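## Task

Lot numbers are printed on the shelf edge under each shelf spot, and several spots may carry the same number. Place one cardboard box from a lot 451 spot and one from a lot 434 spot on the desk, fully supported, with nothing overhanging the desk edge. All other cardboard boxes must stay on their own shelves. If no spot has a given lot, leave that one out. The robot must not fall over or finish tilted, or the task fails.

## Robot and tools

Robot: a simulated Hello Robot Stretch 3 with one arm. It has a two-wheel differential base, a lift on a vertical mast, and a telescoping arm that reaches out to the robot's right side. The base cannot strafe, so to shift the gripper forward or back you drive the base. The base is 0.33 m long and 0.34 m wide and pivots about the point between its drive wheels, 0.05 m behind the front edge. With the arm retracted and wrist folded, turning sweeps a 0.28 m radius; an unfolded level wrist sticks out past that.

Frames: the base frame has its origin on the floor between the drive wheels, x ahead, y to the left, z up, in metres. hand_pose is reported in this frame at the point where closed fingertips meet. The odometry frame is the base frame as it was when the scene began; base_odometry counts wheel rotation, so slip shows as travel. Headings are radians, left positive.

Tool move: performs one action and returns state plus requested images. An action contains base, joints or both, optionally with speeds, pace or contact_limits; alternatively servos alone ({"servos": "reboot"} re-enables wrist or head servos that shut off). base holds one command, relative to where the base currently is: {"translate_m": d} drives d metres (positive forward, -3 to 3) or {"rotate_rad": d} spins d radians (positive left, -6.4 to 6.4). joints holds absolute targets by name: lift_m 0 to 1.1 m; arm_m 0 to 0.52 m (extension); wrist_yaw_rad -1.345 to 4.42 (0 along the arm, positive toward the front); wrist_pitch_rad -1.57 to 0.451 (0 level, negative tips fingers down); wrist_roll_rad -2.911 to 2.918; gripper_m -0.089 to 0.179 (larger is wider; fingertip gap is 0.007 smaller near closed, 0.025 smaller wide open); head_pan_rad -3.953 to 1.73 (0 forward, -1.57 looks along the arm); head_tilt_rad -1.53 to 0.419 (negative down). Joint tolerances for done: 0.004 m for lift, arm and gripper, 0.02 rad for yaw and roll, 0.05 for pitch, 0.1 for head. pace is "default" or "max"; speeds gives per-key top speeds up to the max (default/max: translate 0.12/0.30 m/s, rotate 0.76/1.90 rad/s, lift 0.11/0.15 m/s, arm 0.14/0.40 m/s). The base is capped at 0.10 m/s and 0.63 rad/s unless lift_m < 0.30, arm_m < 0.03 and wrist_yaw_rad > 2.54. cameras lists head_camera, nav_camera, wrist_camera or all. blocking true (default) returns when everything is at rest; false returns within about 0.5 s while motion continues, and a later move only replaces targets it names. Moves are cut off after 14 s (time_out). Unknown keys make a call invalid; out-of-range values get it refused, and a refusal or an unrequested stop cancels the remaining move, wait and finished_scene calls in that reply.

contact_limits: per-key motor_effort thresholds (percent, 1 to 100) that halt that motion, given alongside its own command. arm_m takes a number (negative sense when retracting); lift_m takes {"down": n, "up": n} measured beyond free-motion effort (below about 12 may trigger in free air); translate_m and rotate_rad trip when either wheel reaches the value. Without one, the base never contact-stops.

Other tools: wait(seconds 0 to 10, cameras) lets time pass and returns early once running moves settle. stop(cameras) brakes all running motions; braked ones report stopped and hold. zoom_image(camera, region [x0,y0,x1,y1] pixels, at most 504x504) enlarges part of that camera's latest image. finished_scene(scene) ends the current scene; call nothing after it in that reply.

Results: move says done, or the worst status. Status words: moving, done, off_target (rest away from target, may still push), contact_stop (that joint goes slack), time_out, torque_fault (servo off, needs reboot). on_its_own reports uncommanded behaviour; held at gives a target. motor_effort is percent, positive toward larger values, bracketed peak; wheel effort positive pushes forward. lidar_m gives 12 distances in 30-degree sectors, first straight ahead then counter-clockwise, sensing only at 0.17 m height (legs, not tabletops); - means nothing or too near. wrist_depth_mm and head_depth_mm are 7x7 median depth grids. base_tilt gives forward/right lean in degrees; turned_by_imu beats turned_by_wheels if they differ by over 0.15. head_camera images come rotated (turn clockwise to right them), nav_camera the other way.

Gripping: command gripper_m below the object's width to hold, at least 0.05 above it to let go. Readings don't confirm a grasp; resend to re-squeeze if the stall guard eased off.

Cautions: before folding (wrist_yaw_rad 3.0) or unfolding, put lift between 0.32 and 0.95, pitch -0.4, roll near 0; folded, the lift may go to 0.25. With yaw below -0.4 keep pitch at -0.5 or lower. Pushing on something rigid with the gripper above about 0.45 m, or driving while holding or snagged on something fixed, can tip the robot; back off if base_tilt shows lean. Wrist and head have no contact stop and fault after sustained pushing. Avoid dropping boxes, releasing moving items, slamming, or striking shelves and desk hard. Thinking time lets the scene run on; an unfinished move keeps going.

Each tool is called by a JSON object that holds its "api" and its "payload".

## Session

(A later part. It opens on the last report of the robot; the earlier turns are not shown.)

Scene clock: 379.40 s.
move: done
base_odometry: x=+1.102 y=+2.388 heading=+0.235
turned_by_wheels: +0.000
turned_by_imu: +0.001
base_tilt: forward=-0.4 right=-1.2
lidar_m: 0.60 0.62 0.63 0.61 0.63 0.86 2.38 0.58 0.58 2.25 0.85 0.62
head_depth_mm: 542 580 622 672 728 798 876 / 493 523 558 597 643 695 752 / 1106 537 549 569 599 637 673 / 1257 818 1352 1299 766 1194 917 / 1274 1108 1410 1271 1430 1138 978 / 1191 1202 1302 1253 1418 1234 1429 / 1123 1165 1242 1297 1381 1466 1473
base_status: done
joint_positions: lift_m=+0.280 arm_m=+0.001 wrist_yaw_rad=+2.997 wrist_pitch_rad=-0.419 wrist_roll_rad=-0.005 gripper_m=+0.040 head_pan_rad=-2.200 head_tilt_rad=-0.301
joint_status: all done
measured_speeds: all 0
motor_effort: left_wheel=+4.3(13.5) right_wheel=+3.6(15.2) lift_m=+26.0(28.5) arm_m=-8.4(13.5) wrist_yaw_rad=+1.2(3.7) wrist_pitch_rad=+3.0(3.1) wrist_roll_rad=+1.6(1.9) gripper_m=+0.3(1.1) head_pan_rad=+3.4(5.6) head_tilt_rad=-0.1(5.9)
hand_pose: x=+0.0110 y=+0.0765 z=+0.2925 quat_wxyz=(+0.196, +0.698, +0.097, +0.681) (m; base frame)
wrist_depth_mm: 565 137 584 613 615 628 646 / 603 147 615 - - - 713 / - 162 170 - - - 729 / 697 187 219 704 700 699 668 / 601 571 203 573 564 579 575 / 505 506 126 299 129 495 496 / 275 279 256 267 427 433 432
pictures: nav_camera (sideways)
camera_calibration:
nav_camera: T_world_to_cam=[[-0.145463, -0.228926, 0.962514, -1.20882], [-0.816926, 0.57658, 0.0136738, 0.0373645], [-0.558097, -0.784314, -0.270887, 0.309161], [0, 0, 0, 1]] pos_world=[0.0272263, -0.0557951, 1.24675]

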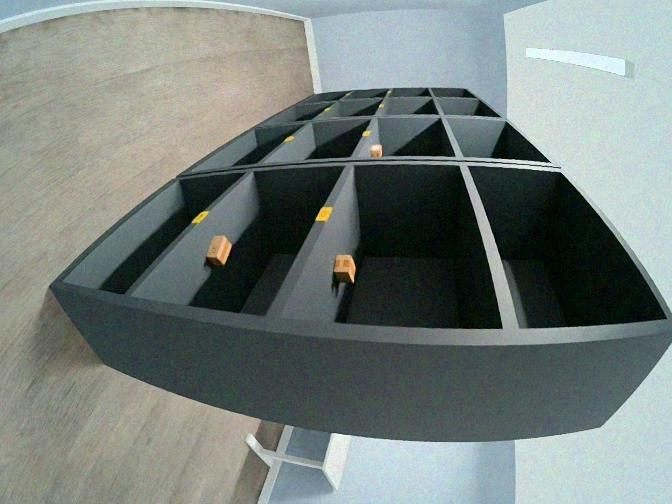

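{"api": "move", "payload": {"base": {"rotate_rad":-1.6}, "joints": {"head_pan_rad":-1.2,"head_tilt_rad":-0.45}, "cameras": ["nav_camera","head_camera"]}}

{"api": "move", "payload": {"base": {"translate_m":0.8}, "pace": "max", "cameras": ["nav_camera","head_camera"]}}

{"api": "zoom_image", "payload": {"camera": "nav_camera", "region": [150, 0, 500, 300]}}

{"api": "zoom_image", "payload": {"camera": "nav_camera", "region": [150, 250, 500, 504]}}

Scene clock: 401.40 s.
move: done
base_odometry: x=+1.102 y=+2.388 heading=-1.365
turned_by_wheels: -1.600
turned_by_imu: -1.574
base_tilt: forward=-0.3 right=-1.1
lidar_m: 2.25 0.87 0.63 0.60 0.62 0.64 0.61 0.63 0.85 2.24 0.59 0.58
head_depth_mm: 2570 2683 2872 3017 2279 1721 1382 / 2603 2774 2971 3119 2257 1708 1371 / 2697 2855 3092 3215 2255 1698 1355 / 2787 3002 3133 3087 2221 1673 1358 / 764 817 879 950 1040 1142 1244 / 630 665 706 750 803 863 937 / 535 561 590 621 656 698 743
base_status: done
joint_positions: lift_m=+0.280 arm_m=+0.001 wrist_yaw_rad=+2.997 wrist_pitch_rad=-0.419 wrist_roll_rad=-0.005 gripper_m=+0.040 head_pan_rad=-1.199 head_tilt_rad=-0.450
joint_status: all done
measured_speeds: all 0
motor_effort: left_wheel=+7.7(12.4) right_wheel=-10.0(13.1) lift_m=+23.9(25.6) arm_m=-13.0(13.0) wrist_yaw_rad=+1.1(2.8) wrist_pitch_rad=+3.0(3.1) wrist_roll_rad=+1.8(1.8) gripper_m=-0.1(1.2) head_pan_rad=-3.4(5.4) head_tilt_rad=-4.1(8.1)
hand_pose: x=+0.0110 y=+0.0765 z=+0.2925 quat_wxyz=(+0.196, +0.698, +0.097, +0.681) (m; base frame)
wrist_depth_mm: - 138 - - - - - / - 148 - - - - - / - 162 170 - - - 797 / 696 184 190 707 694 703 690 / 592 577 203 573 560 581 576 / 506 506 127 299 129 492 497 / 274 278 255 268 423 434 433
pictures: head_camera (sideways), nav_camera (sideways)
camera_calibration:
head_camera: T_world_to_cam=[[-0.183618, 0.3436, -0.92099, 1.2151], [0.940882, 0.332741, -0.063446, 0.0764482], [0.284651, -0.878193, -0.384384, 0.454063], [0, 0, 0, 1]] pos_world=[0.0219366, -0.0441917, 1.29848]
nav_camera: T_world_to_cam=[[0.165158, -0.376776, 0.911462, -1.14407], [-0.925629, -0.378262, 0.0113603, 0.0410491], [0.340491, -0.845552, -0.411228, 0.486361], [0, 0, 0, 1]] pos_world=[0.0613473, -0.00428952, 1.24232]

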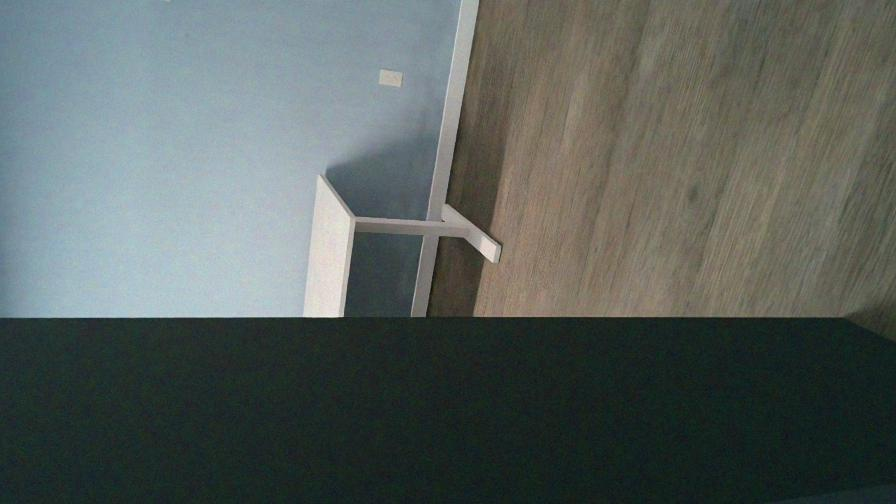

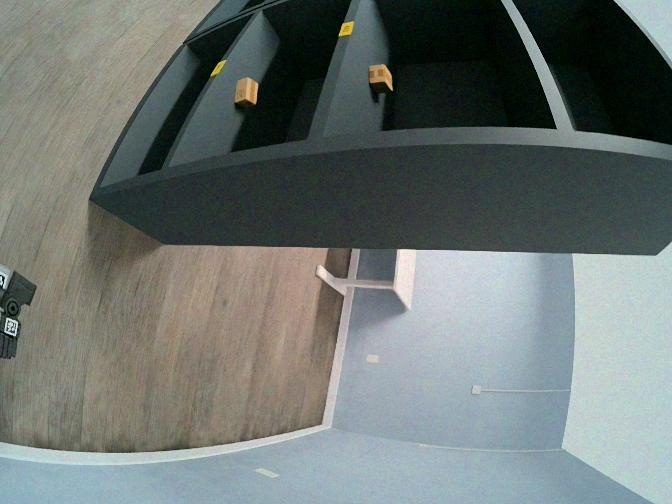

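Scene clock: 405.40 s.
move: done
base_odometry: x=+1.265 y=+1.605 heading=-1.365
turned_by_wheels: +0.000
turned_by_imu: +0.000
base_tilt: forward=-0.3 right=-1.3
lidar_m: 1.48 0.88 0.64 0.61 0.63 0.86 1.40 1.45 0.53 0.85 0.70 0.63
head_depth_mm: 576 707 758 784 552 445 815 / 590 734 786 815 548 459 810 / 605 763 815 814 543 905 805 / 619 788 847 803 539 931 801 / 634 822 889 793 534 962 797 / 653 798 846 784 532 953 793 / 614 672 707 713 577 834 790
base_status: done
joint_positions: lift_m=+0.280 arm_m=+0.001 wrist_yaw_rad=+2.998 wrist_pitch_rad=-0.419 wrist_roll_rad=-0.005 gripper_m=+0.040 head_pan_rad=-1.200 head_tilt_rad=-0.450
joint_status: not commanded
measured_speeds: all 0
motor_effort: left_wheel=+5.7(14.9) right_wheel=-0.7(11.9) lift_m=+25.8(26.3) arm_m=-12.0(13.5) wrist_yaw_rad=+1.2(3.3) wrist_pitch_rad=+2.9(3.1) wrist_roll_rad=+1.6(2.0) gripper_m=+0.4(1.1) head_pan_rad=-2.7(3.8) head_tilt_rad=-3.5(4.6)
hand_pose: x=+0.0110 y=+0.0765 z=+0.2925 quat_wxyz=(+0.196, +0.698, +0.097, +0.681) (m; base frame)
wrist_depth_mm: - 137 - - - - - / - 148 - - - - - / - 162 171 - - - 799 / 690 184 192 714 702 695 696 / 598 573 203 561 563 580 575 / 506 504 127 298 129 493 494 / 275 278 257 268 420 433 430
pictures: head_camera (sideways), nav_camera (sideways)
camera_calibration:
head_camera: T_world_to_cam=[[-0.183326, 0.343875, -0.920946, 1.21503], [0.941181, 0.331896, -0.0634261, 0.0764738], [0.283848, -0.878405, -0.384494, 0.454242], [0, 0, 0, 1]] pos_world=[0.0218355, -0.0441921, 1.29848]
nav_camera: T_world_to_cam=[[0.164863, -0.377037, 0.911407, -1.14403], [-0.925967, -0.377434, 0.0113576, 0.0410342], [0.339714, -0.845805, -0.411348, 0.486475], [0, 0, 0, 1]] pos_world=[0.061342, -0.00438903, 1.24232]

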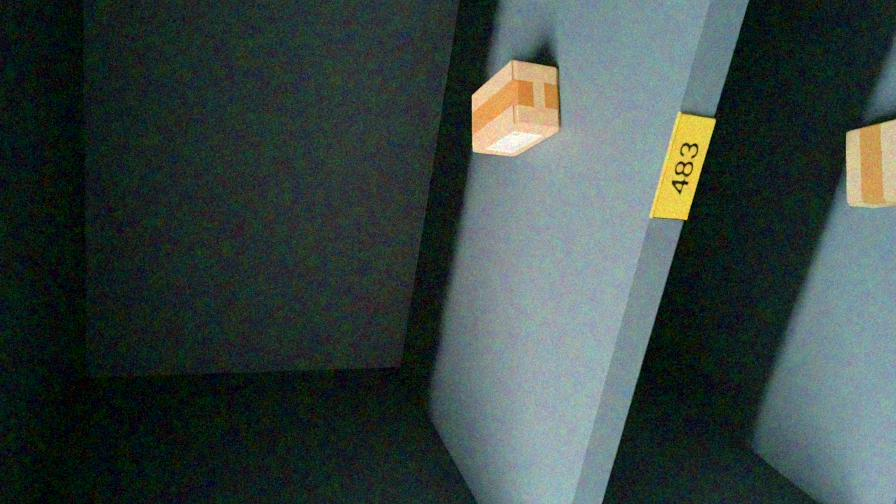

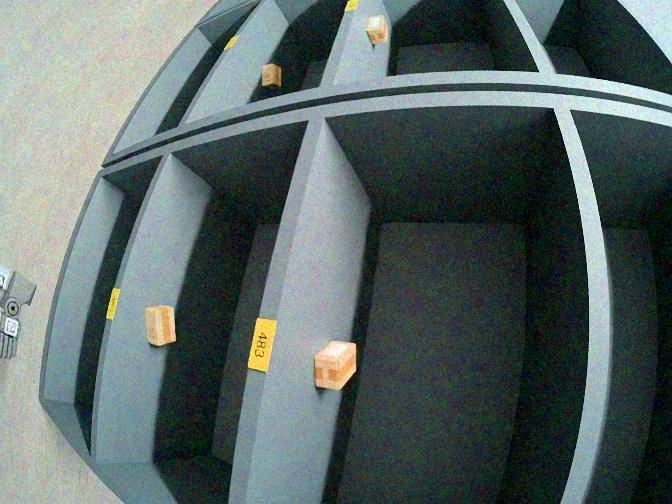

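Scaled by 1.440 from the camera's 672x504 image, which has a finer 792x594 frame.

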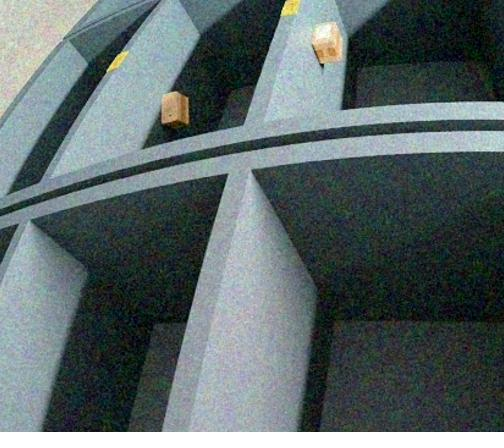

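Scaled by 1.440 from the camera's 672x504 image, which has a finer 792x594 frame.

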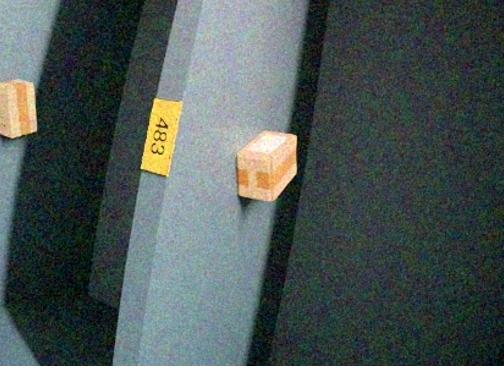

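Zoom all the small labels.

{"api": "zoom_image", "payload": {"camera": "nav_camera", "region": [80, 270, 180, 350]}}

{"api": "move", "payload": {"base": {"translate_m":0.8}, "pace": "max", "cameras": ["nav_camera","head_camera"]}}

{"api": "zoom_image", "payload": {"camera": "nav_camera", "region": [60, 240, 320, 440]}}

{"api": "zoom_image", "payload": {"camera": "nav_camera", "region": [200, 0, 400, 100]}}

Scaled by 5.040 from the camera's 672x504 image, which has a finer 792x594 frame.

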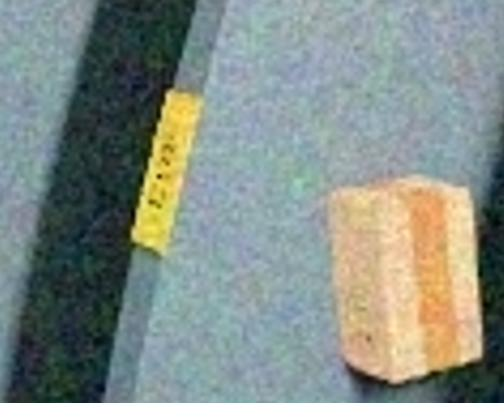

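Scene clock: 420.07 s.
move: done
base_odometry: x=+1.429 y=+0.822 heading=-1.365
turned_by_wheels: +0.000
turned_by_imu: +0.001
base_tilt: forward=-0.2 right=-1.2
lidar_m: 1.61 0.90 0.65 0.62 0.64 0.87 2.20 1.20 0.44 0.76 0.86 0.74
head_depth_mm: 576 701 744 779 553 430 813 / 586 722 774 801 549 444 809 / 600 750 806 812 544 459 804 / 614 780 838 803 539 903 804 / 633 810 875 792 536 929 797 / 650 840 915 788 530 982 798 / 669 856 913 782 552 982 789
base_status: done
joint_positions: lift_m=+0.280 arm_m=+0.001 wrist_yaw_rad=+2.998 wrist_pitch_rad=-0.419 wrist_roll_rad=-0.005 gripper_m=+0.040 head_pan_rad=-1.200 head_tilt_rad=-0.450
joint_status: not commanded
measured_speeds: all 0
motor_effort: left_wheel=+0.2(14.7) right_wheel=+5.6(13.7) lift_m=+26.7(31.9) arm_m=-9.0(11.0) wrist_yaw_rad=+1.6(3.1) wrist_pitch_rad=+3.0(3.1) wrist_roll_rad=+1.8(1.9) gripper_m=+0.2(0.9) head_pan_rad=-2.8(3.8) head_tilt_rad=-2.2(3.7)
hand_pose: x=+0.0110 y=+0.0765 z=+0.2925 quat_wxyz=(+0.196, +0.698, +0.098, +0.681) (m; base frame)
wrist_depth_mm: - 137 - - - - - / - 148 - - - - - / - 162 170 - - - 793 / 696 186 219 707 701 700 694 / 591 579 203 566 567 580 576 / 511 505 126 300 129 497 489 / 275 278 258 268 423 432 432
pictures: head_camera (sideways), nav_camera (sideways)
camera_calibration:
head_camera: T_world_to_cam=[[-0.183326, 0.343875, -0.920946, 1.21503], [0.941181, 0.331896, -0.0634261, 0.0764738], [0.283848, -0.878405, -0.384494, 0.454242], [0, 0, 0, 1]] pos_world=[0.0218355, -0.0441921, 1.29848]
nav_camera: T_world_to_cam=[[0.164863, -0.377037, 0.911407, -1.14403], [-0.925967, -0.377434, 0.0113576, 0.0410342], [0.339714, -0.845805, -0.411348, 0.486475], [0, 0, 0, 1]] pos_world=[0.061342, -0.00438903, 1.24232]

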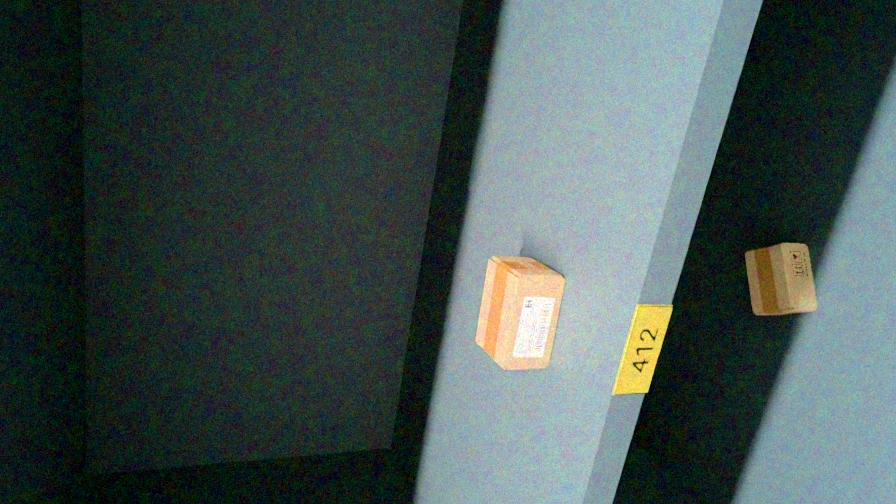

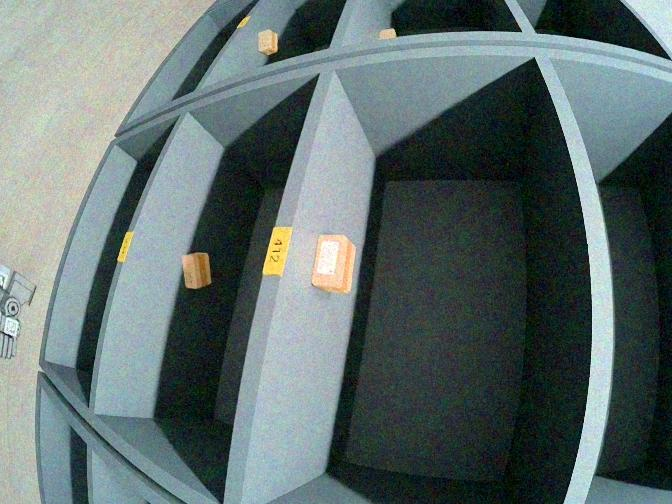

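Scaled by 1.938 from the camera's 672x504 image, which has a finer 792x594 frame.

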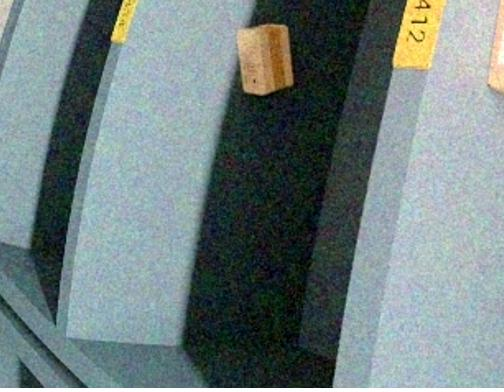

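Scaled by 2.520 from the camera's 672x504 image, which has a finer 792x594 frame.

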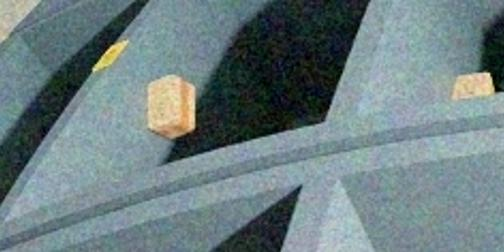

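{"api": "move", "payload": {"joints": {"head_tilt_rad":-0.85,"head_pan_rad":-1.5}, "cameras": ["nav_camera","head_camera"]}}

{"api": "move", "payload": {"base": {"translate_m":0.75}, "joints": {"head_tilt_rad":-0.7,"head_pan_rad":-1.3}, "pace": "max", "cameras": ["nav_camera","head_camera"]}}

Scene clock: 428.17 s.
move: done
base_odometry: x=+1.429 y=+0.822 heading=-1.365
turned_by_wheels: +0.000
turned_by_imu: +0.000
base_tilt: forward=-0.3 right=-1.3
lidar_m: 1.61 0.90 0.65 0.62 0.64 0.87 2.20 1.20 0.43 0.76 0.86 0.74
head_depth_mm: 665 636 521 542 642 849 1112 / 693 687 516 831 831 900 1106 / 694 678 511 984 870 1129 1105 / 697 672 506 981 863 1148 1102 / 701 662 500 973 857 1133 1109 / 706 654 495 987 852 1154 1101 / 711 645 492 983 844 1149 1096
base_status: not commanded
joint_positions: lift_m=+0.280 arm_m=+0.001 wrist_yaw_rad=+2.998 wrist_pitch_rad=-0.419 wrist_roll_rad=-0.005 gripper_m=+0.040 head_pan_rad=-1.510 head_tilt_rad=-0.860
joint_status: all done
measured_speeds: all 0
motor_effort: left_wheel=+0.9(1.2) right_wheel=+6.1(6.4) lift_m=+31.4(31.4) arm_m=-7.5(8.6) wrist_yaw_rad=+2.4(3.1) wrist_pitch_rad=+2.9(3.1) wrist_roll_rad=+1.6(1.8) gripper_m=+0.4(0.7) head_pan_rad=-0.8(5.2) head_tilt_rad=-5.3(8.0)
hand_pose: x=+0.0110 y=+0.0765 z=+0.2925 quat_wxyz=(+0.196, +0.698, +0.098, +0.681) (m; base frame)
wrist_depth_mm: - 137 - - - - - / - 148 - - - - - / - 162 169 - - - - / 693 186 218 711 694 704 698 / 593 570 203 563 559 583 572 / 507 501 127 300 129 496 491 / 274 280 256 269 425 430 432
pictures: head_camera (sideways), nav_camera (sideways)
camera_calibration:
head_camera: T_world_to_cam=[[-0.0901726, 0.717848, -0.690336, 0.913786], [0.99586, 0.0569826, -0.070827, 0.0856978], [-0.0115059, -0.693864, -0.720014, 0.892539], [0, 0, 0, 1]] pos_world=[0.00732489, -0.0415417, 1.27953]
nav_camera: T_world_to_cam=[[0.0620906, -0.738001, 0.671937, -0.831176], [-0.996768, -0.0802409, 0.00397661, 0.0510741], [0.0509821, -0.670012, -0.740598, 0.916602], [0, 0, 0, 1]] pos_world=[0.055787, 0.00482353, 1.23713]

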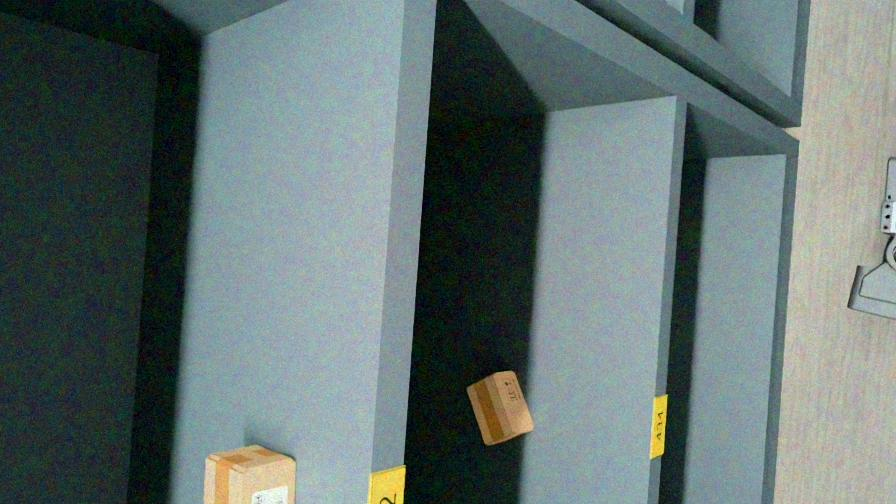

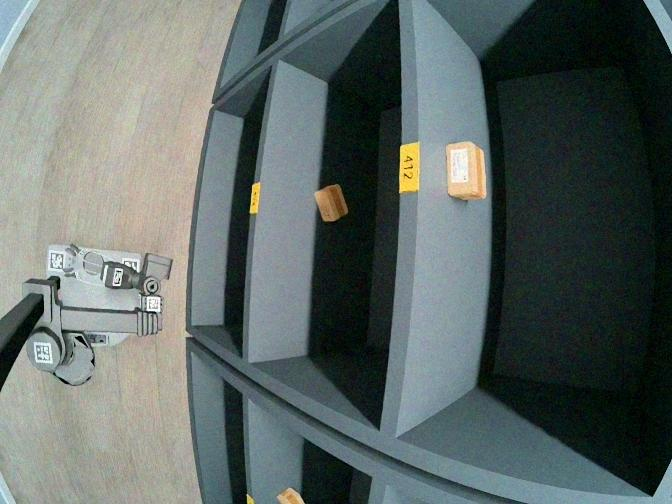

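Scene clock: 432.00 s.
move: done
base_odometry: x=+1.582 y=+0.088 heading=-1.365
turned_by_wheels: +0.000
turned_by_imu: +0.000
base_tilt: forward=-0.2 right=-1.2
lidar_m: 1.79 0.91 0.66 0.63 0.66 0.89 1.92 1.02 0.39 0.37 0.85 0.90
head_depth_mm: 620 403 343 386 462 543 714 / 656 728 698 487 466 571 703 / 673 747 693 502 934 794 740 / 688 772 685 498 956 809 1055 / 707 790 677 493 975 805 1073 / 728 817 668 507 970 801 1088 / 748 832 650 522 963 818 1092
base_status: done
joint_positions: lift_m=+0.280 arm_m=+0.001 wrist_yaw_rad=+2.998 wrist_pitch_rad=-0.419 wrist_roll_rad=-0.005 gripper_m=+0.040 head_pan_rad=-1.300 head_tilt_rad=-0.700
joint_status: all done
measured_speeds: all 0
motor_effort: left_wheel=+2.1(13.8) right_wheel=+0.2(14.4) lift_m=+26.3(30.9) arm_m=-6.3(7.9) wrist_yaw_rad=+2.4(2.8) wrist_pitch_rad=+2.9(3.1) wrist_roll_rad=+1.6(1.9) gripper_m=+0.2(0.9) head_pan_rad=+3.7(6.0) head_tilt_rad=+2.8(4.4)
hand_pose: x=+0.0110 y=+0.0765 z=+0.2925 quat_wxyz=(+0.196, +0.698, +0.098, +0.681) (m; base frame)
wrist_depth_mm: - 138 - - - - - / - 148 - - - - - / - 162 170 - - 805 793 / 692 187 219 699 694 698 692 / 601 570 203 573 557 578 577 / 508 506 127 298 129 494 493 / 273 279 257 270 423 434 434
pictures: head_camera (sideways), nav_camera (sideways)
camera_calibration:
head_camera: T_world_to_cam=[[-0.2058, 0.568047, -0.796849, 1.05339], [0.965141, 0.252372, -0.0693563, 0.0840155], [0.161705, -0.783346, -0.600184, 0.735655], [0, 0, 0, 1]] pos_world=[0.0167407, -0.043304, 1.28675]
nav_camera: T_world_to_cam=[[0.183233, -0.596232, 0.781622, -0.97486], [-0.958405, -0.285326, 0.00702454, 0.0468426], [0.218829, -0.750398, -0.623713, 0.763566], [0, 0, 0, 1]] pos_world=[0.05643, 0.00510089, 1.23789]

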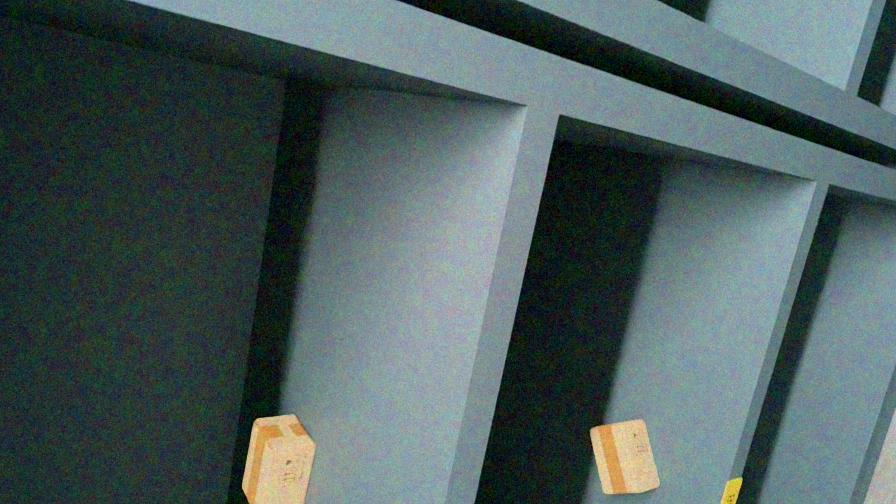

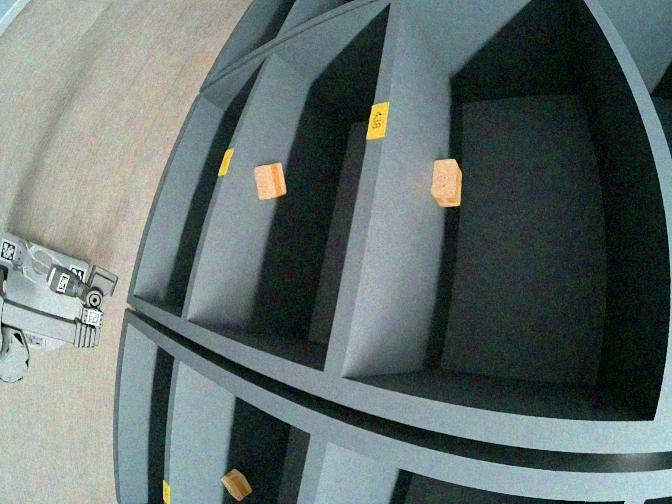

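{"api": "move", "payload": {"base": {"translate_m":-0.514}, "joints": {"lift_m":0.75,"head_pan_rad":-1.57,"head_tilt_rad":-0.8}, "cameras": ["head_camera"]}}

{"api": "zoom_image", "payload": {"camera": "head_camera", "region": [400, 50, 800, 450]}}

{"api": "move", "payload": {"joints": {"wrist_yaw_rad":1.3}}}

{"api": "move", "payload": {"joints": {"wrist_pitch_rad":-1.2,"wrist_roll_rad":0,"gripper_m":0.17}}}

{"api": "move", "payload": {"joints": {"wrist_yaw_rad":0}, "cameras": ["head_camera","wrist_camera"]}}

Scene clock: 455.70 s.
move: done
base_odometry: x=+1.477 y=+0.591 heading=-1.365
turned_by_wheels: +0.000
turned_by_imu: -0.001
base_tilt: forward=-0.2 right=-1.4
lidar_m: 1.40 0.90 0.65 0.63 0.65 0.88 2.33 0.58 0.61 0.83 0.57 0.55
head_depth_mm: 690 752 579 477 924 795 292 / 688 752 573 489 914 791 289 / 686 752 567 486 910 786 292 / 686 743 504 481 878 782 314 / 684 737 513 477 885 775 332 / 685 734 549 473 893 809 1080 / 684 732 543 470 887 801 1072
base_status: done
joint_positions: lift_m=+0.750 arm_m=+0.001 wrist_yaw_rad=+2.998 wrist_pitch_rad=-0.419 wrist_roll_rad=-0.005 gripper_m=+0.040 head_pan_rad=-1.571 head_tilt_rad=-0.800
joint_status: all done
measured_speeds: all 0
motor_effort: left_wheel=-1.5(11.3) right_wheel=-11.4(14.1) lift_m=+27.8(34.2) arm_m=-2.8(5.9) wrist_yaw_rad=+2.2(3.7) wrist_pitch_rad=+3.0(3.1) wrist_roll_rad=+1.4(1.9) gripper_m=+0.3(0.9) head_pan_rad=+1.7(5.2) head_tilt_rad=-6.5(9.4)
hand_pose: x=+0.0110 y=+0.0765 z=+0.7625 quat_wxyz=(+0.196, +0.698, +0.098, +0.681) (m; base frame)
wrist_depth_mm: - 137 - - - - - / - 148 - - - - - / - 161 169 - - - - / - 178 189 - - - - / - - 201 - 154 - - / - - 127 - 129 - - / 921 964 263 923 909 916 917
pictures: head_camera (sideways)
camera_calibration:
head_camera: T_world_to_cam=[[-0.0459842, 0.67916, -0.732548, 0.96859], [0.997485, -0.00837145, -0.0703764, 0.0851514], [-0.0539293, -0.733943, -0.677067, 0.836979], [0, 0, 0, 1]] pos_world=[0.00474022, -0.0428196, 1.28222]

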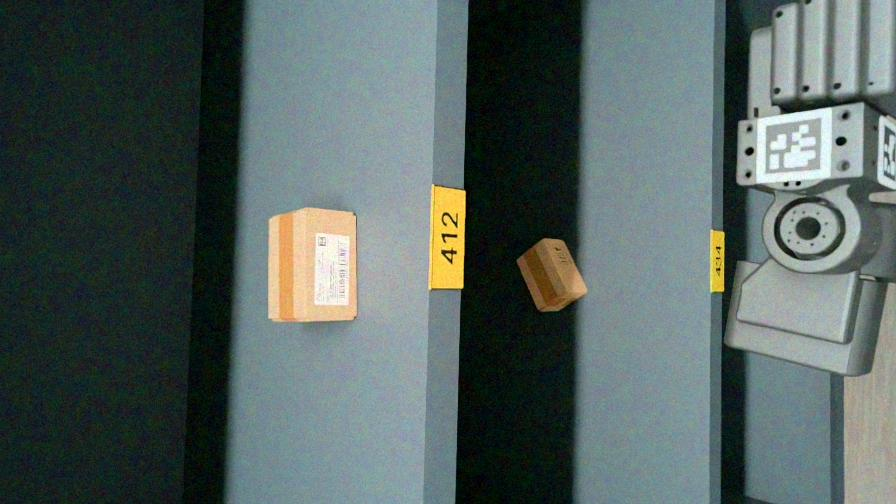

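Scaled by 1.260 from the camera's 896x504 image, which has a finer 1280x720 frame.

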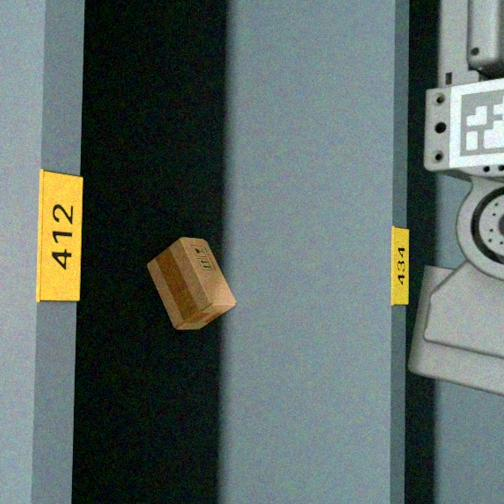

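Scene clock: 457.57 s.
move: done
base_odometry: x=+1.477 y=+0.591 heading=-1.365
turned_by_wheels: +0.000
turned_by_imu: +0.000
base_tilt: forward=-0.3 right=-1.3
lidar_m: 1.40 0.90 0.65 0.63 0.65 0.88 2.34 0.58 0.62 0.83 0.57 0.55
head_depth_mm: 689 753 578 477 923 794 292 / 687 748 573 489 913 789 289 / 687 750 566 486 912 772 292 / 687 742 504 482 883 781 314 / 685 736 513 476 886 813 365 / 681 734 548 473 888 790 344 / 683 735 543 469 888 786 1061
base_status: not commanded
joint_positions: lift_m=+0.750 arm_m=+0.001 wrist_yaw_rad=+1.303 wrist_pitch_rad=-0.419 wrist_roll_rad=-0.005 gripper_m=+0.040 head_pan_rad=-1.571 head_tilt_rad=-0.800
joint_status: all done
measured_speeds: all 0
motor_effort: left_wheel=-1.6(2.0) right_wheel=-11.7(12.0) lift_m=+24.1(28.3) arm_m=-2.7(3.5) wrist_yaw_rad=-4.0(6.2) wrist_pitch_rad=+3.0(3.1) wrist_roll_rad=+1.7(2.0) gripper_m=+0.2(0.7) head_pan_rad=+2.4(2.8) head_tilt_rad=-6.1(7.0)
hand_pose: x=+0.1949 y=-0.2050 z=+0.7625 quat_wxyz=(+0.641, +0.535, -0.459, +0.304) (m; base frame)
wrist_depth_mm: - - - - 410 340 364 / - - - - 404 373 401 / - - - - 408 415 451 / - - - - 456 465 501 / - - - - 464 495 490 / - - 125 - 129 418 417 / 918 949 887 928 123 366 364
pictures: none

Scene clock: 459.40 s.
move: done
base_odometry: x=+1.477 y=+0.591 heading=-1.365
turned_by_wheels: +0.000
turned_by_imu: +0.000
base_tilt: forward=-0.3 right=-1.3
lidar_m: 1.40 0.90 0.65 0.63 0.65 0.87 2.34 0.58 0.61 0.83 0.57 0.55
head_depth_mm: 687 750 578 477 922 796 292 / 688 751 571 489 916 789 289 / 687 749 567 486 907 767 292 / 687 742 503 481 882 780 315 / 683 734 513 477 883 815 397 / 685 732 549 472 894 808 1067 / 684 735 544 469 884 806 1076
base_status: not commanded
joint_positions: lift_m=+0.750 arm_m=+0.001 wrist_yaw_rad=+1.303 wrist_pitch_rad=-1.200 wrist_roll_rad=-0.005 gripper_m=+0.170 head_pan_rad=-1.570 head_tilt_rad=-0.800
joint_status: all done
measured_speeds: all 0
motor_effort: left_wheel=-1.2(2.1) right_wheel=-11.4(12.2) lift_m=+22.8(25.0) arm_m=-1.9(2.6) wrist_yaw_rad=-2.9(4.4) wrist_pitch_rad=-0.4(3.4) wrist_roll_rad=+1.8(2.0) gripper_m=+0.6(83.8) head_pan_rad=+3.5(3.9) head_tilt_rad=-5.8(6.9)
hand_pose: x=+0.0465 y=-0.1644 z=+0.6412 quat_wxyz=(+0.707, +0.671, -0.220, +0.038) (m; base frame)
wrist_depth_mm: 921 890 881 882 739 315 293 / 893 881 861 858 - - 284 / 872 860 850 834 828 - 279 / 846 838 822 819 812 - 275 / 828 804 800 797 803 - 266 / 794 141 631 623 765 - 266 / 116 761 610 614 745 - 106
pictures: none

Scene clock: 461.07 s.
move: done
base_odometry: x=+1.477 y=+0.591 heading=-1.365
turned_by_wheels: +0.000
turned_by_imu: +0.000
base_tilt: forward=-0.4 right=-1.2
lidar_m: 1.40 0.90 0.65 0.63 0.65 0.88 2.33 0.58 0.61 0.83 0.57 0.55
head_depth_mm: 690 754 578 477 924 798 292 / 686 749 573 489 915 789 289 / 687 752 565 485 906 785 292 / 685 740 504 481 882 773 314 / 687 737 512 478 886 808 1065 / 685 733 548 472 890 806 1077 / 684 734 543 468 883 801 1076
base_status: not commanded
joint_positions: lift_m=+0.750 arm_m=+0.001 wrist_yaw_rad=+0.003 wrist_pitch_rad=-1.200 wrist_roll_rad=-0.005 gripper_m=+0.170 head_pan_rad=-1.570 head_tilt_rad=-0.800
joint_status: all done
measured_speeds: all 0
motor_effort: left_wheel=-1.3(1.9) right_wheel=-11.5(12.2) lift_m=+23.0(23.8) arm_m=-1.2(2.1) wrist_yaw_rad=-1.3(6.4) wrist_pitch_rad=-0.3(0.6) wrist_roll_rad=+1.8(1.9) gripper_m=+0.3(1.1) head_pan_rad=+3.4(4.3) head_tilt_rad=-6.2(7.1)
hand_pose: x=-0.0214 y=-0.2160 z=+0.6412 quat_wxyz=(+0.586, +0.401, -0.581, -0.398) (m; base frame)
wrist_depth_mm: 314 310 306 304 302 295 293 / 340 336 331 312 - - - / 504 - - - - - - / 847 828 829 817 788 792 775 / 827 805 797 805 789 784 768 / 798 141 784 632 617 757 744 / 116 773 754 608 598 732 106
pictures: head_camera (sideways), wrist_camera
camera_calibration:
head_camera: T_world_to_cam=[[-0.046803, 0.679081, -0.73257, 0.968622], [0.997491, -0.00722148, -0.0704227, 0.0851604], [-0.0531129, -0.734028, -0.677039, 0.836941], [0, 0, 0, 1]] pos_world=[0.00484005, -0.0428193, 1.28222]
wrist_camera: T_world_to_cam=[[-0.999001, -0.0154438, -0.0419436, 0.00883974], [-0.00817434, 0.985711, -0.168248, 0.353086], [0.0439427, -0.167737, -0.984852, 0.762318], [0, 0, 0, 1]] pos_world=[-0.0217811, -0.220035, 0.810547]

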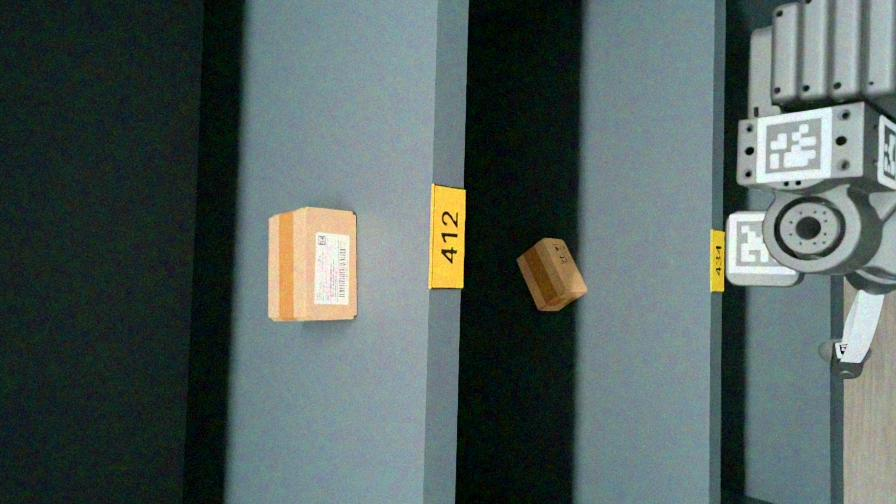

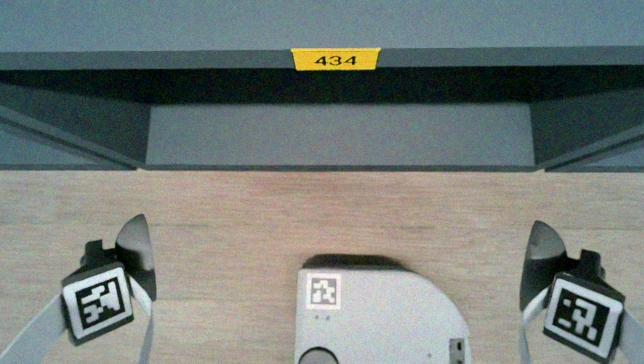

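{"api": "move", "payload": {"joints": {"lift_m":0.7,"arm_m":0.12,"wrist_pitch_rad":-0.764}, "cameras": ["wrist_camera"]}}

Scene clock: 473.47 s.
move: done
base_odometry: x=+1.477 y=+0.591 heading=-1.365
turned_by_wheels: +0.000
turned_by_imu: +0.000
base_tilt: forward=-0.3 right=-1.2
lidar_m: 1.40 0.90 0.65 0.63 0.65 0.88 2.34 0.58 0.61 0.83 0.57 0.55
head_depth_mm: 689 752 578 477 920 796 348 / 687 751 572 489 911 380 336 / 687 749 565 484 908 421 1092 / 685 741 504 482 875 442 1090 / 684 732 513 477 885 810 1081 / 685 735 548 472 893 807 1079 / 685 732 543 469 887 805 1077
base_status: not commanded
joint_positions: lift_m=+0.700 arm_m=+0.120 wrist_yaw_rad=+0.003 wrist_pitch_rad=-0.779 wrist_roll_rad=-0.005 gripper_m=+0.170 head_pan_rad=-1.570 head_tilt_rad=-0.800
joint_status: all done
measured_speeds: all 0
motor_effort: left_wheel=-1.4(2.0) right_wheel=-11.3(12.5) lift_m=+31.4(32.5) arm_m=+13.8(15.0) wrist_yaw_rad=-2.3(4.3) wrist_pitch_rad=+2.3(5.3) wrist_roll_rad=+1.6(1.8) gripper_m=+1.0(1.2) head_pan_rad=+3.6(3.9) head_tilt_rad=-6.2(7.0)
hand_pose: x=-0.0211 y=-0.4303 z=+0.6415 quat_wxyz=(+0.656, +0.270, -0.652, -0.267) (m; base frame)
wrist_depth_mm: 462 459 457 451 441 437 431 / 406 402 402 319 391 386 382 / 361 358 349 318 345 345 340 / 323 322 317 316 315 311 307 / 294 285 290 288 284 283 281 / 117 141 264 263 262 256 257 / 239 242 246 244 242 236 106
pictures: wrist_camera
camera_calibration:
wrist_camera: T_world_to_cam=[[-0.99895, -0.0315618, -0.0332053, -0.00668781], [-0.00778452, 0.83122, -0.555888, 0.746621], [0.0451457, -0.555046, -0.830593, 0.461047], [0, 0, 0, 1]] pos_world=[-0.021683, -0.364915, 0.797759]

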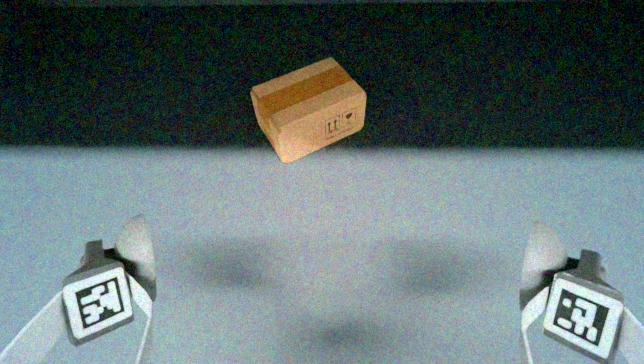

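{"api": "move", "payload": {"base": {"translate_m":0.154}, "joints": {"wrist_yaw_rad":-1.0}}}

{"api": "move", "payload": {"joints": {"arm_m":0.34}, "cameras": ["wrist_camera"]}}

Scene clock: 490.20 s.
move: done
base_odometry: x=+1.509 y=+0.440 heading=-1.365
turned_by_wheels: +0.000
turned_by_imu: +0.000
base_tilt: forward=-0.3 right=-1.1
lidar_m: 2.14 0.91 0.66 0.63 0.65 0.88 1.58 0.71 0.83 0.83 0.45 1.16
head_depth_mm: 686 751 516 477 921 796 348 / 685 747 510 473 910 381 337 / 685 749 566 483 878 418 1091 / 684 742 561 481 903 415 1071 / 682 730 553 476 896 793 1084 / 680 732 547 473 888 790 1078 / 672 686 541 467 775 767 1047
base_status: done
joint_positions: lift_m=+0.700 arm_m=+0.120 wrist_yaw_rad=-0.997 wrist_pitch_rad=-0.779 wrist_roll_rad=-0.005 gripper_m=+0.170 head_pan_rad=-1.570 head_tilt_rad=-0.800
joint_status: all done
measured_speeds: all 0
motor_effort: left_wheel=+4.3(10.4) right_wheel=+6.2(10.8) lift_m=+28.1(29.5) arm_m=+12.2(13.6) wrist_yaw_rad=-2.4(6.1) wrist_pitch_rad=+2.5(2.5) wrist_roll_rad=+1.7(1.8) gripper_m=+0.5(1.2) head_pan_rad=+3.2(3.5) head_tilt_rad=-6.0(7.0)
hand_pose: x=-0.1603 y=-0.3546 z=+0.6415 quat_wxyz=(+0.448, -0.075, -0.702, -0.549) (m; base frame)
wrist_depth_mm: 450 463 458 451 448 - - / 407 403 398 397 395 - - / 299 330 353 348 354 - - / 277 311 321 316 905 928 934 / 295 285 288 292 836 847 843 / 117 141 264 269 785 778 764 / 240 242 245 726 729 721 106
pictures: none

Scene clock: 493.07 s.
move: done
base_odometry: x=+1.509 y=+0.440 heading=-1.365
turned_by_wheels: +0.000
turned_by_imu: +0.000
base_tilt: forward=-0.4 right=-1.1
lidar_m: 2.15 0.91 0.65 0.63 0.65 0.88 1.58 0.71 0.83 0.83 0.45 1.16
head_depth_mm: 686 749 518 477 923 798 1082 / 685 748 509 473 461 379 338 / 685 750 566 470 843 802 1098 / 683 742 560 480 876 798 1090 / 681 732 555 477 894 796 1081 / 681 733 547 472 892 790 1076 / 670 685 541 467 775 767 1050
base_status: not commanded
joint_positions: lift_m=+0.700 arm_m=+0.340 wrist_yaw_rad=-0.997 wrist_pitch_rad=-0.779 wrist_roll_rad=-0.005 gripper_m=+0.170 head_pan_rad=-1.570 head_tilt_rad=-0.800
joint_status: all done
measured_speeds: all 0
motor_effort: left_wheel=+4.4(4.7) right_wheel=+6.5(7.3) lift_m=+25.7(28.4) arm_m=+14.0(14.9) wrist_yaw_rad=-3.2(4.8) wrist_pitch_rad=+2.4(2.5) wrist_roll_rad=+1.3(1.8) gripper_m=+0.6(1.3) head_pan_rad=+2.7(3.5) head_tilt_rad=-6.0(7.2)
hand_pose: x=-0.1604 y=-0.5745 z=+0.6415 quat_wxyz=(+0.448, -0.075, -0.702, -0.549) (m; base frame)
wrist_depth_mm: - - - 452 443 427 - / - - 394 392 391 384 383 / - 347 352 349 346 345 342 / 315 321 317 316 312 310 308 / 293 284 282 285 284 282 280 / 117 140 221 220 261 255 257 / 239 242 208 203 241 235 106
pictures: wrist_camera
camera_calibration:
wrist_camera: T_world_to_cam=[[-0.565888, 0.823795, -0.0336421, 0.410836], [0.695567, 0.455101, -0.555941, 0.762144], [-0.442671, -0.338, -0.830541, 0.43373], [0, 0, 0, 1]] pos_world=[-0.105635, -0.538697, 0.797759]

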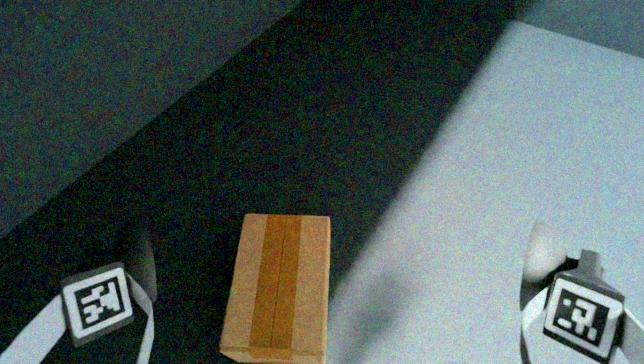

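{"api": "move", "payload": {"base": {"translate_m":0.021}, "joints": {"arm_m":0.37}}}

{"api": "move", "payload": {"joints": {"lift_m":0.66}, "cameras": ["wrist_camera"]}}

Scene clock: 502.17 s.
move: done
base_odometry: x=+1.513 y=+0.420 heading=-1.365
turned_by_wheels: +0.000
turned_by_imu: +0.000
base_tilt: forward=-0.4 right=-1.2
lidar_m: 2.12 0.91 0.65 0.63 0.65 0.88 1.60 0.72 0.86 0.83 0.44 1.16
head_depth_mm: 684 747 512 476 918 811 1078 / 683 749 519 472 461 378 338 / 683 750 566 471 862 804 1092 / 681 740 559 480 880 797 1094 / 681 732 554 477 896 793 1085 / 681 730 548 473 891 789 1070 / 659 665 542 468 707 765 1049
base_status: done
joint_positions: lift_m=+0.700 arm_m=+0.370 wrist_yaw_rad=-0.997 wrist_pitch_rad=-0.779 wrist_roll_rad=-0.005 gripper_m=+0.170 head_pan_rad=-1.570 head_tilt_rad=-0.800
joint_status: all done
measured_speeds: all 0
motor_effort: left_wheel=+6.6(9.3) right_wheel=+3.4(9.8) lift_m=+24.6(25.2) arm_m=+13.1(14.7) wrist_yaw_rad=-2.6(4.5) wrist_pitch_rad=+2.4(2.5) wrist_roll_rad=+1.5(1.7) gripper_m=+0.6(1.1) head_pan_rad=+2.4(3.2) head_tilt_rad=-6.1(6.7)
hand_pose: x=-0.1604 y=-0.6045 z=+0.6415 quat_wxyz=(+0.448, -0.075, -0.702, -0.549) (m; base frame)
wrist_depth_mm: - - - 442 441 436 417 / - - 386 396 389 386 380 / - 346 353 349 343 344 342 / - 320 317 316 312 309 306 / 290 285 287 236 283 283 280 / 117 141 265 213 259 255 251 / 238 242 244 198 236 235 106
pictures: none

Scene clock: 503.33 s.
move: done
base_odometry: x=+1.513 y=+0.420 heading=-1.365
turned_by_wheels: +0.000
turned_by_imu: +0.000
base_tilt: forward=-0.3 right=-1.0
lidar_m: 2.12 0.91 0.66 0.63 0.65 0.88 1.60 0.72 0.86 0.83 0.44 1.16
head_depth_mm: 685 746 512 476 917 813 1101 / 683 748 517 472 869 419 368 / 683 746 564 470 764 784 1091 / 682 741 560 480 858 798 1085 / 682 730 553 476 895 795 1083 / 681 728 548 472 888 787 1070 / 658 666 542 468 708 764 1047
base_status: not commanded
joint_positions: lift_m=+0.660 arm_m=+0.370 wrist_yaw_rad=-0.997 wrist_pitch_rad=-0.779 wrist_roll_rad=-0.005 gripper_m=+0.170 head_pan_rad=-1.570 head_tilt_rad=-0.800
joint_status: all done
measured_speeds: all 0
motor_effort: left_wheel=+6.5(6.7) right_wheel=+3.7(4.3) lift_m=+24.2(25.6) arm_m=+11.3(13.1) wrist_yaw_rad=-2.5(4.4) wrist_pitch_rad=+2.3(2.5) wrist_roll_rad=+1.5(1.6) gripper_m=+0.7(1.1) head_pan_rad=+2.3(3.1) head_tilt_rad=-5.9(6.6)
hand_pose: x=-0.1604 y=-0.6045 z=+0.6015 quat_wxyz=(+0.448, -0.075, -0.702, -0.549) (m; base frame)
wrist_depth_mm: - - 374 384 375 373 369 / - - 336 331 332 325 323 / - 297 299 297 295 290 287 / 269 273 268 266 263 261 260 / 248 245 243 187 236 238 237 / 117 140 224 172 217 217 217 / 201 205 205 164 201 200 106
pictures: wrist_camera
camera_calibration:
wrist_camera: T_world_to_cam=[[-0.565888, 0.823795, -0.0336421, 0.434148], [0.695567, 0.455101, -0.555941, 0.753629], [-0.442671, -0.338, -0.830541, 0.390324], [0, 0, 0, 1]] pos_world=[-0.105735, -0.568697, 0.757759]

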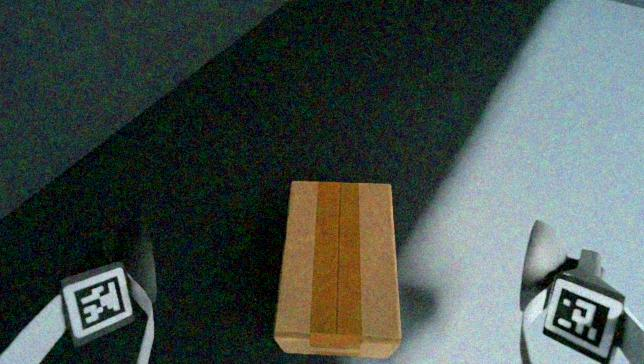

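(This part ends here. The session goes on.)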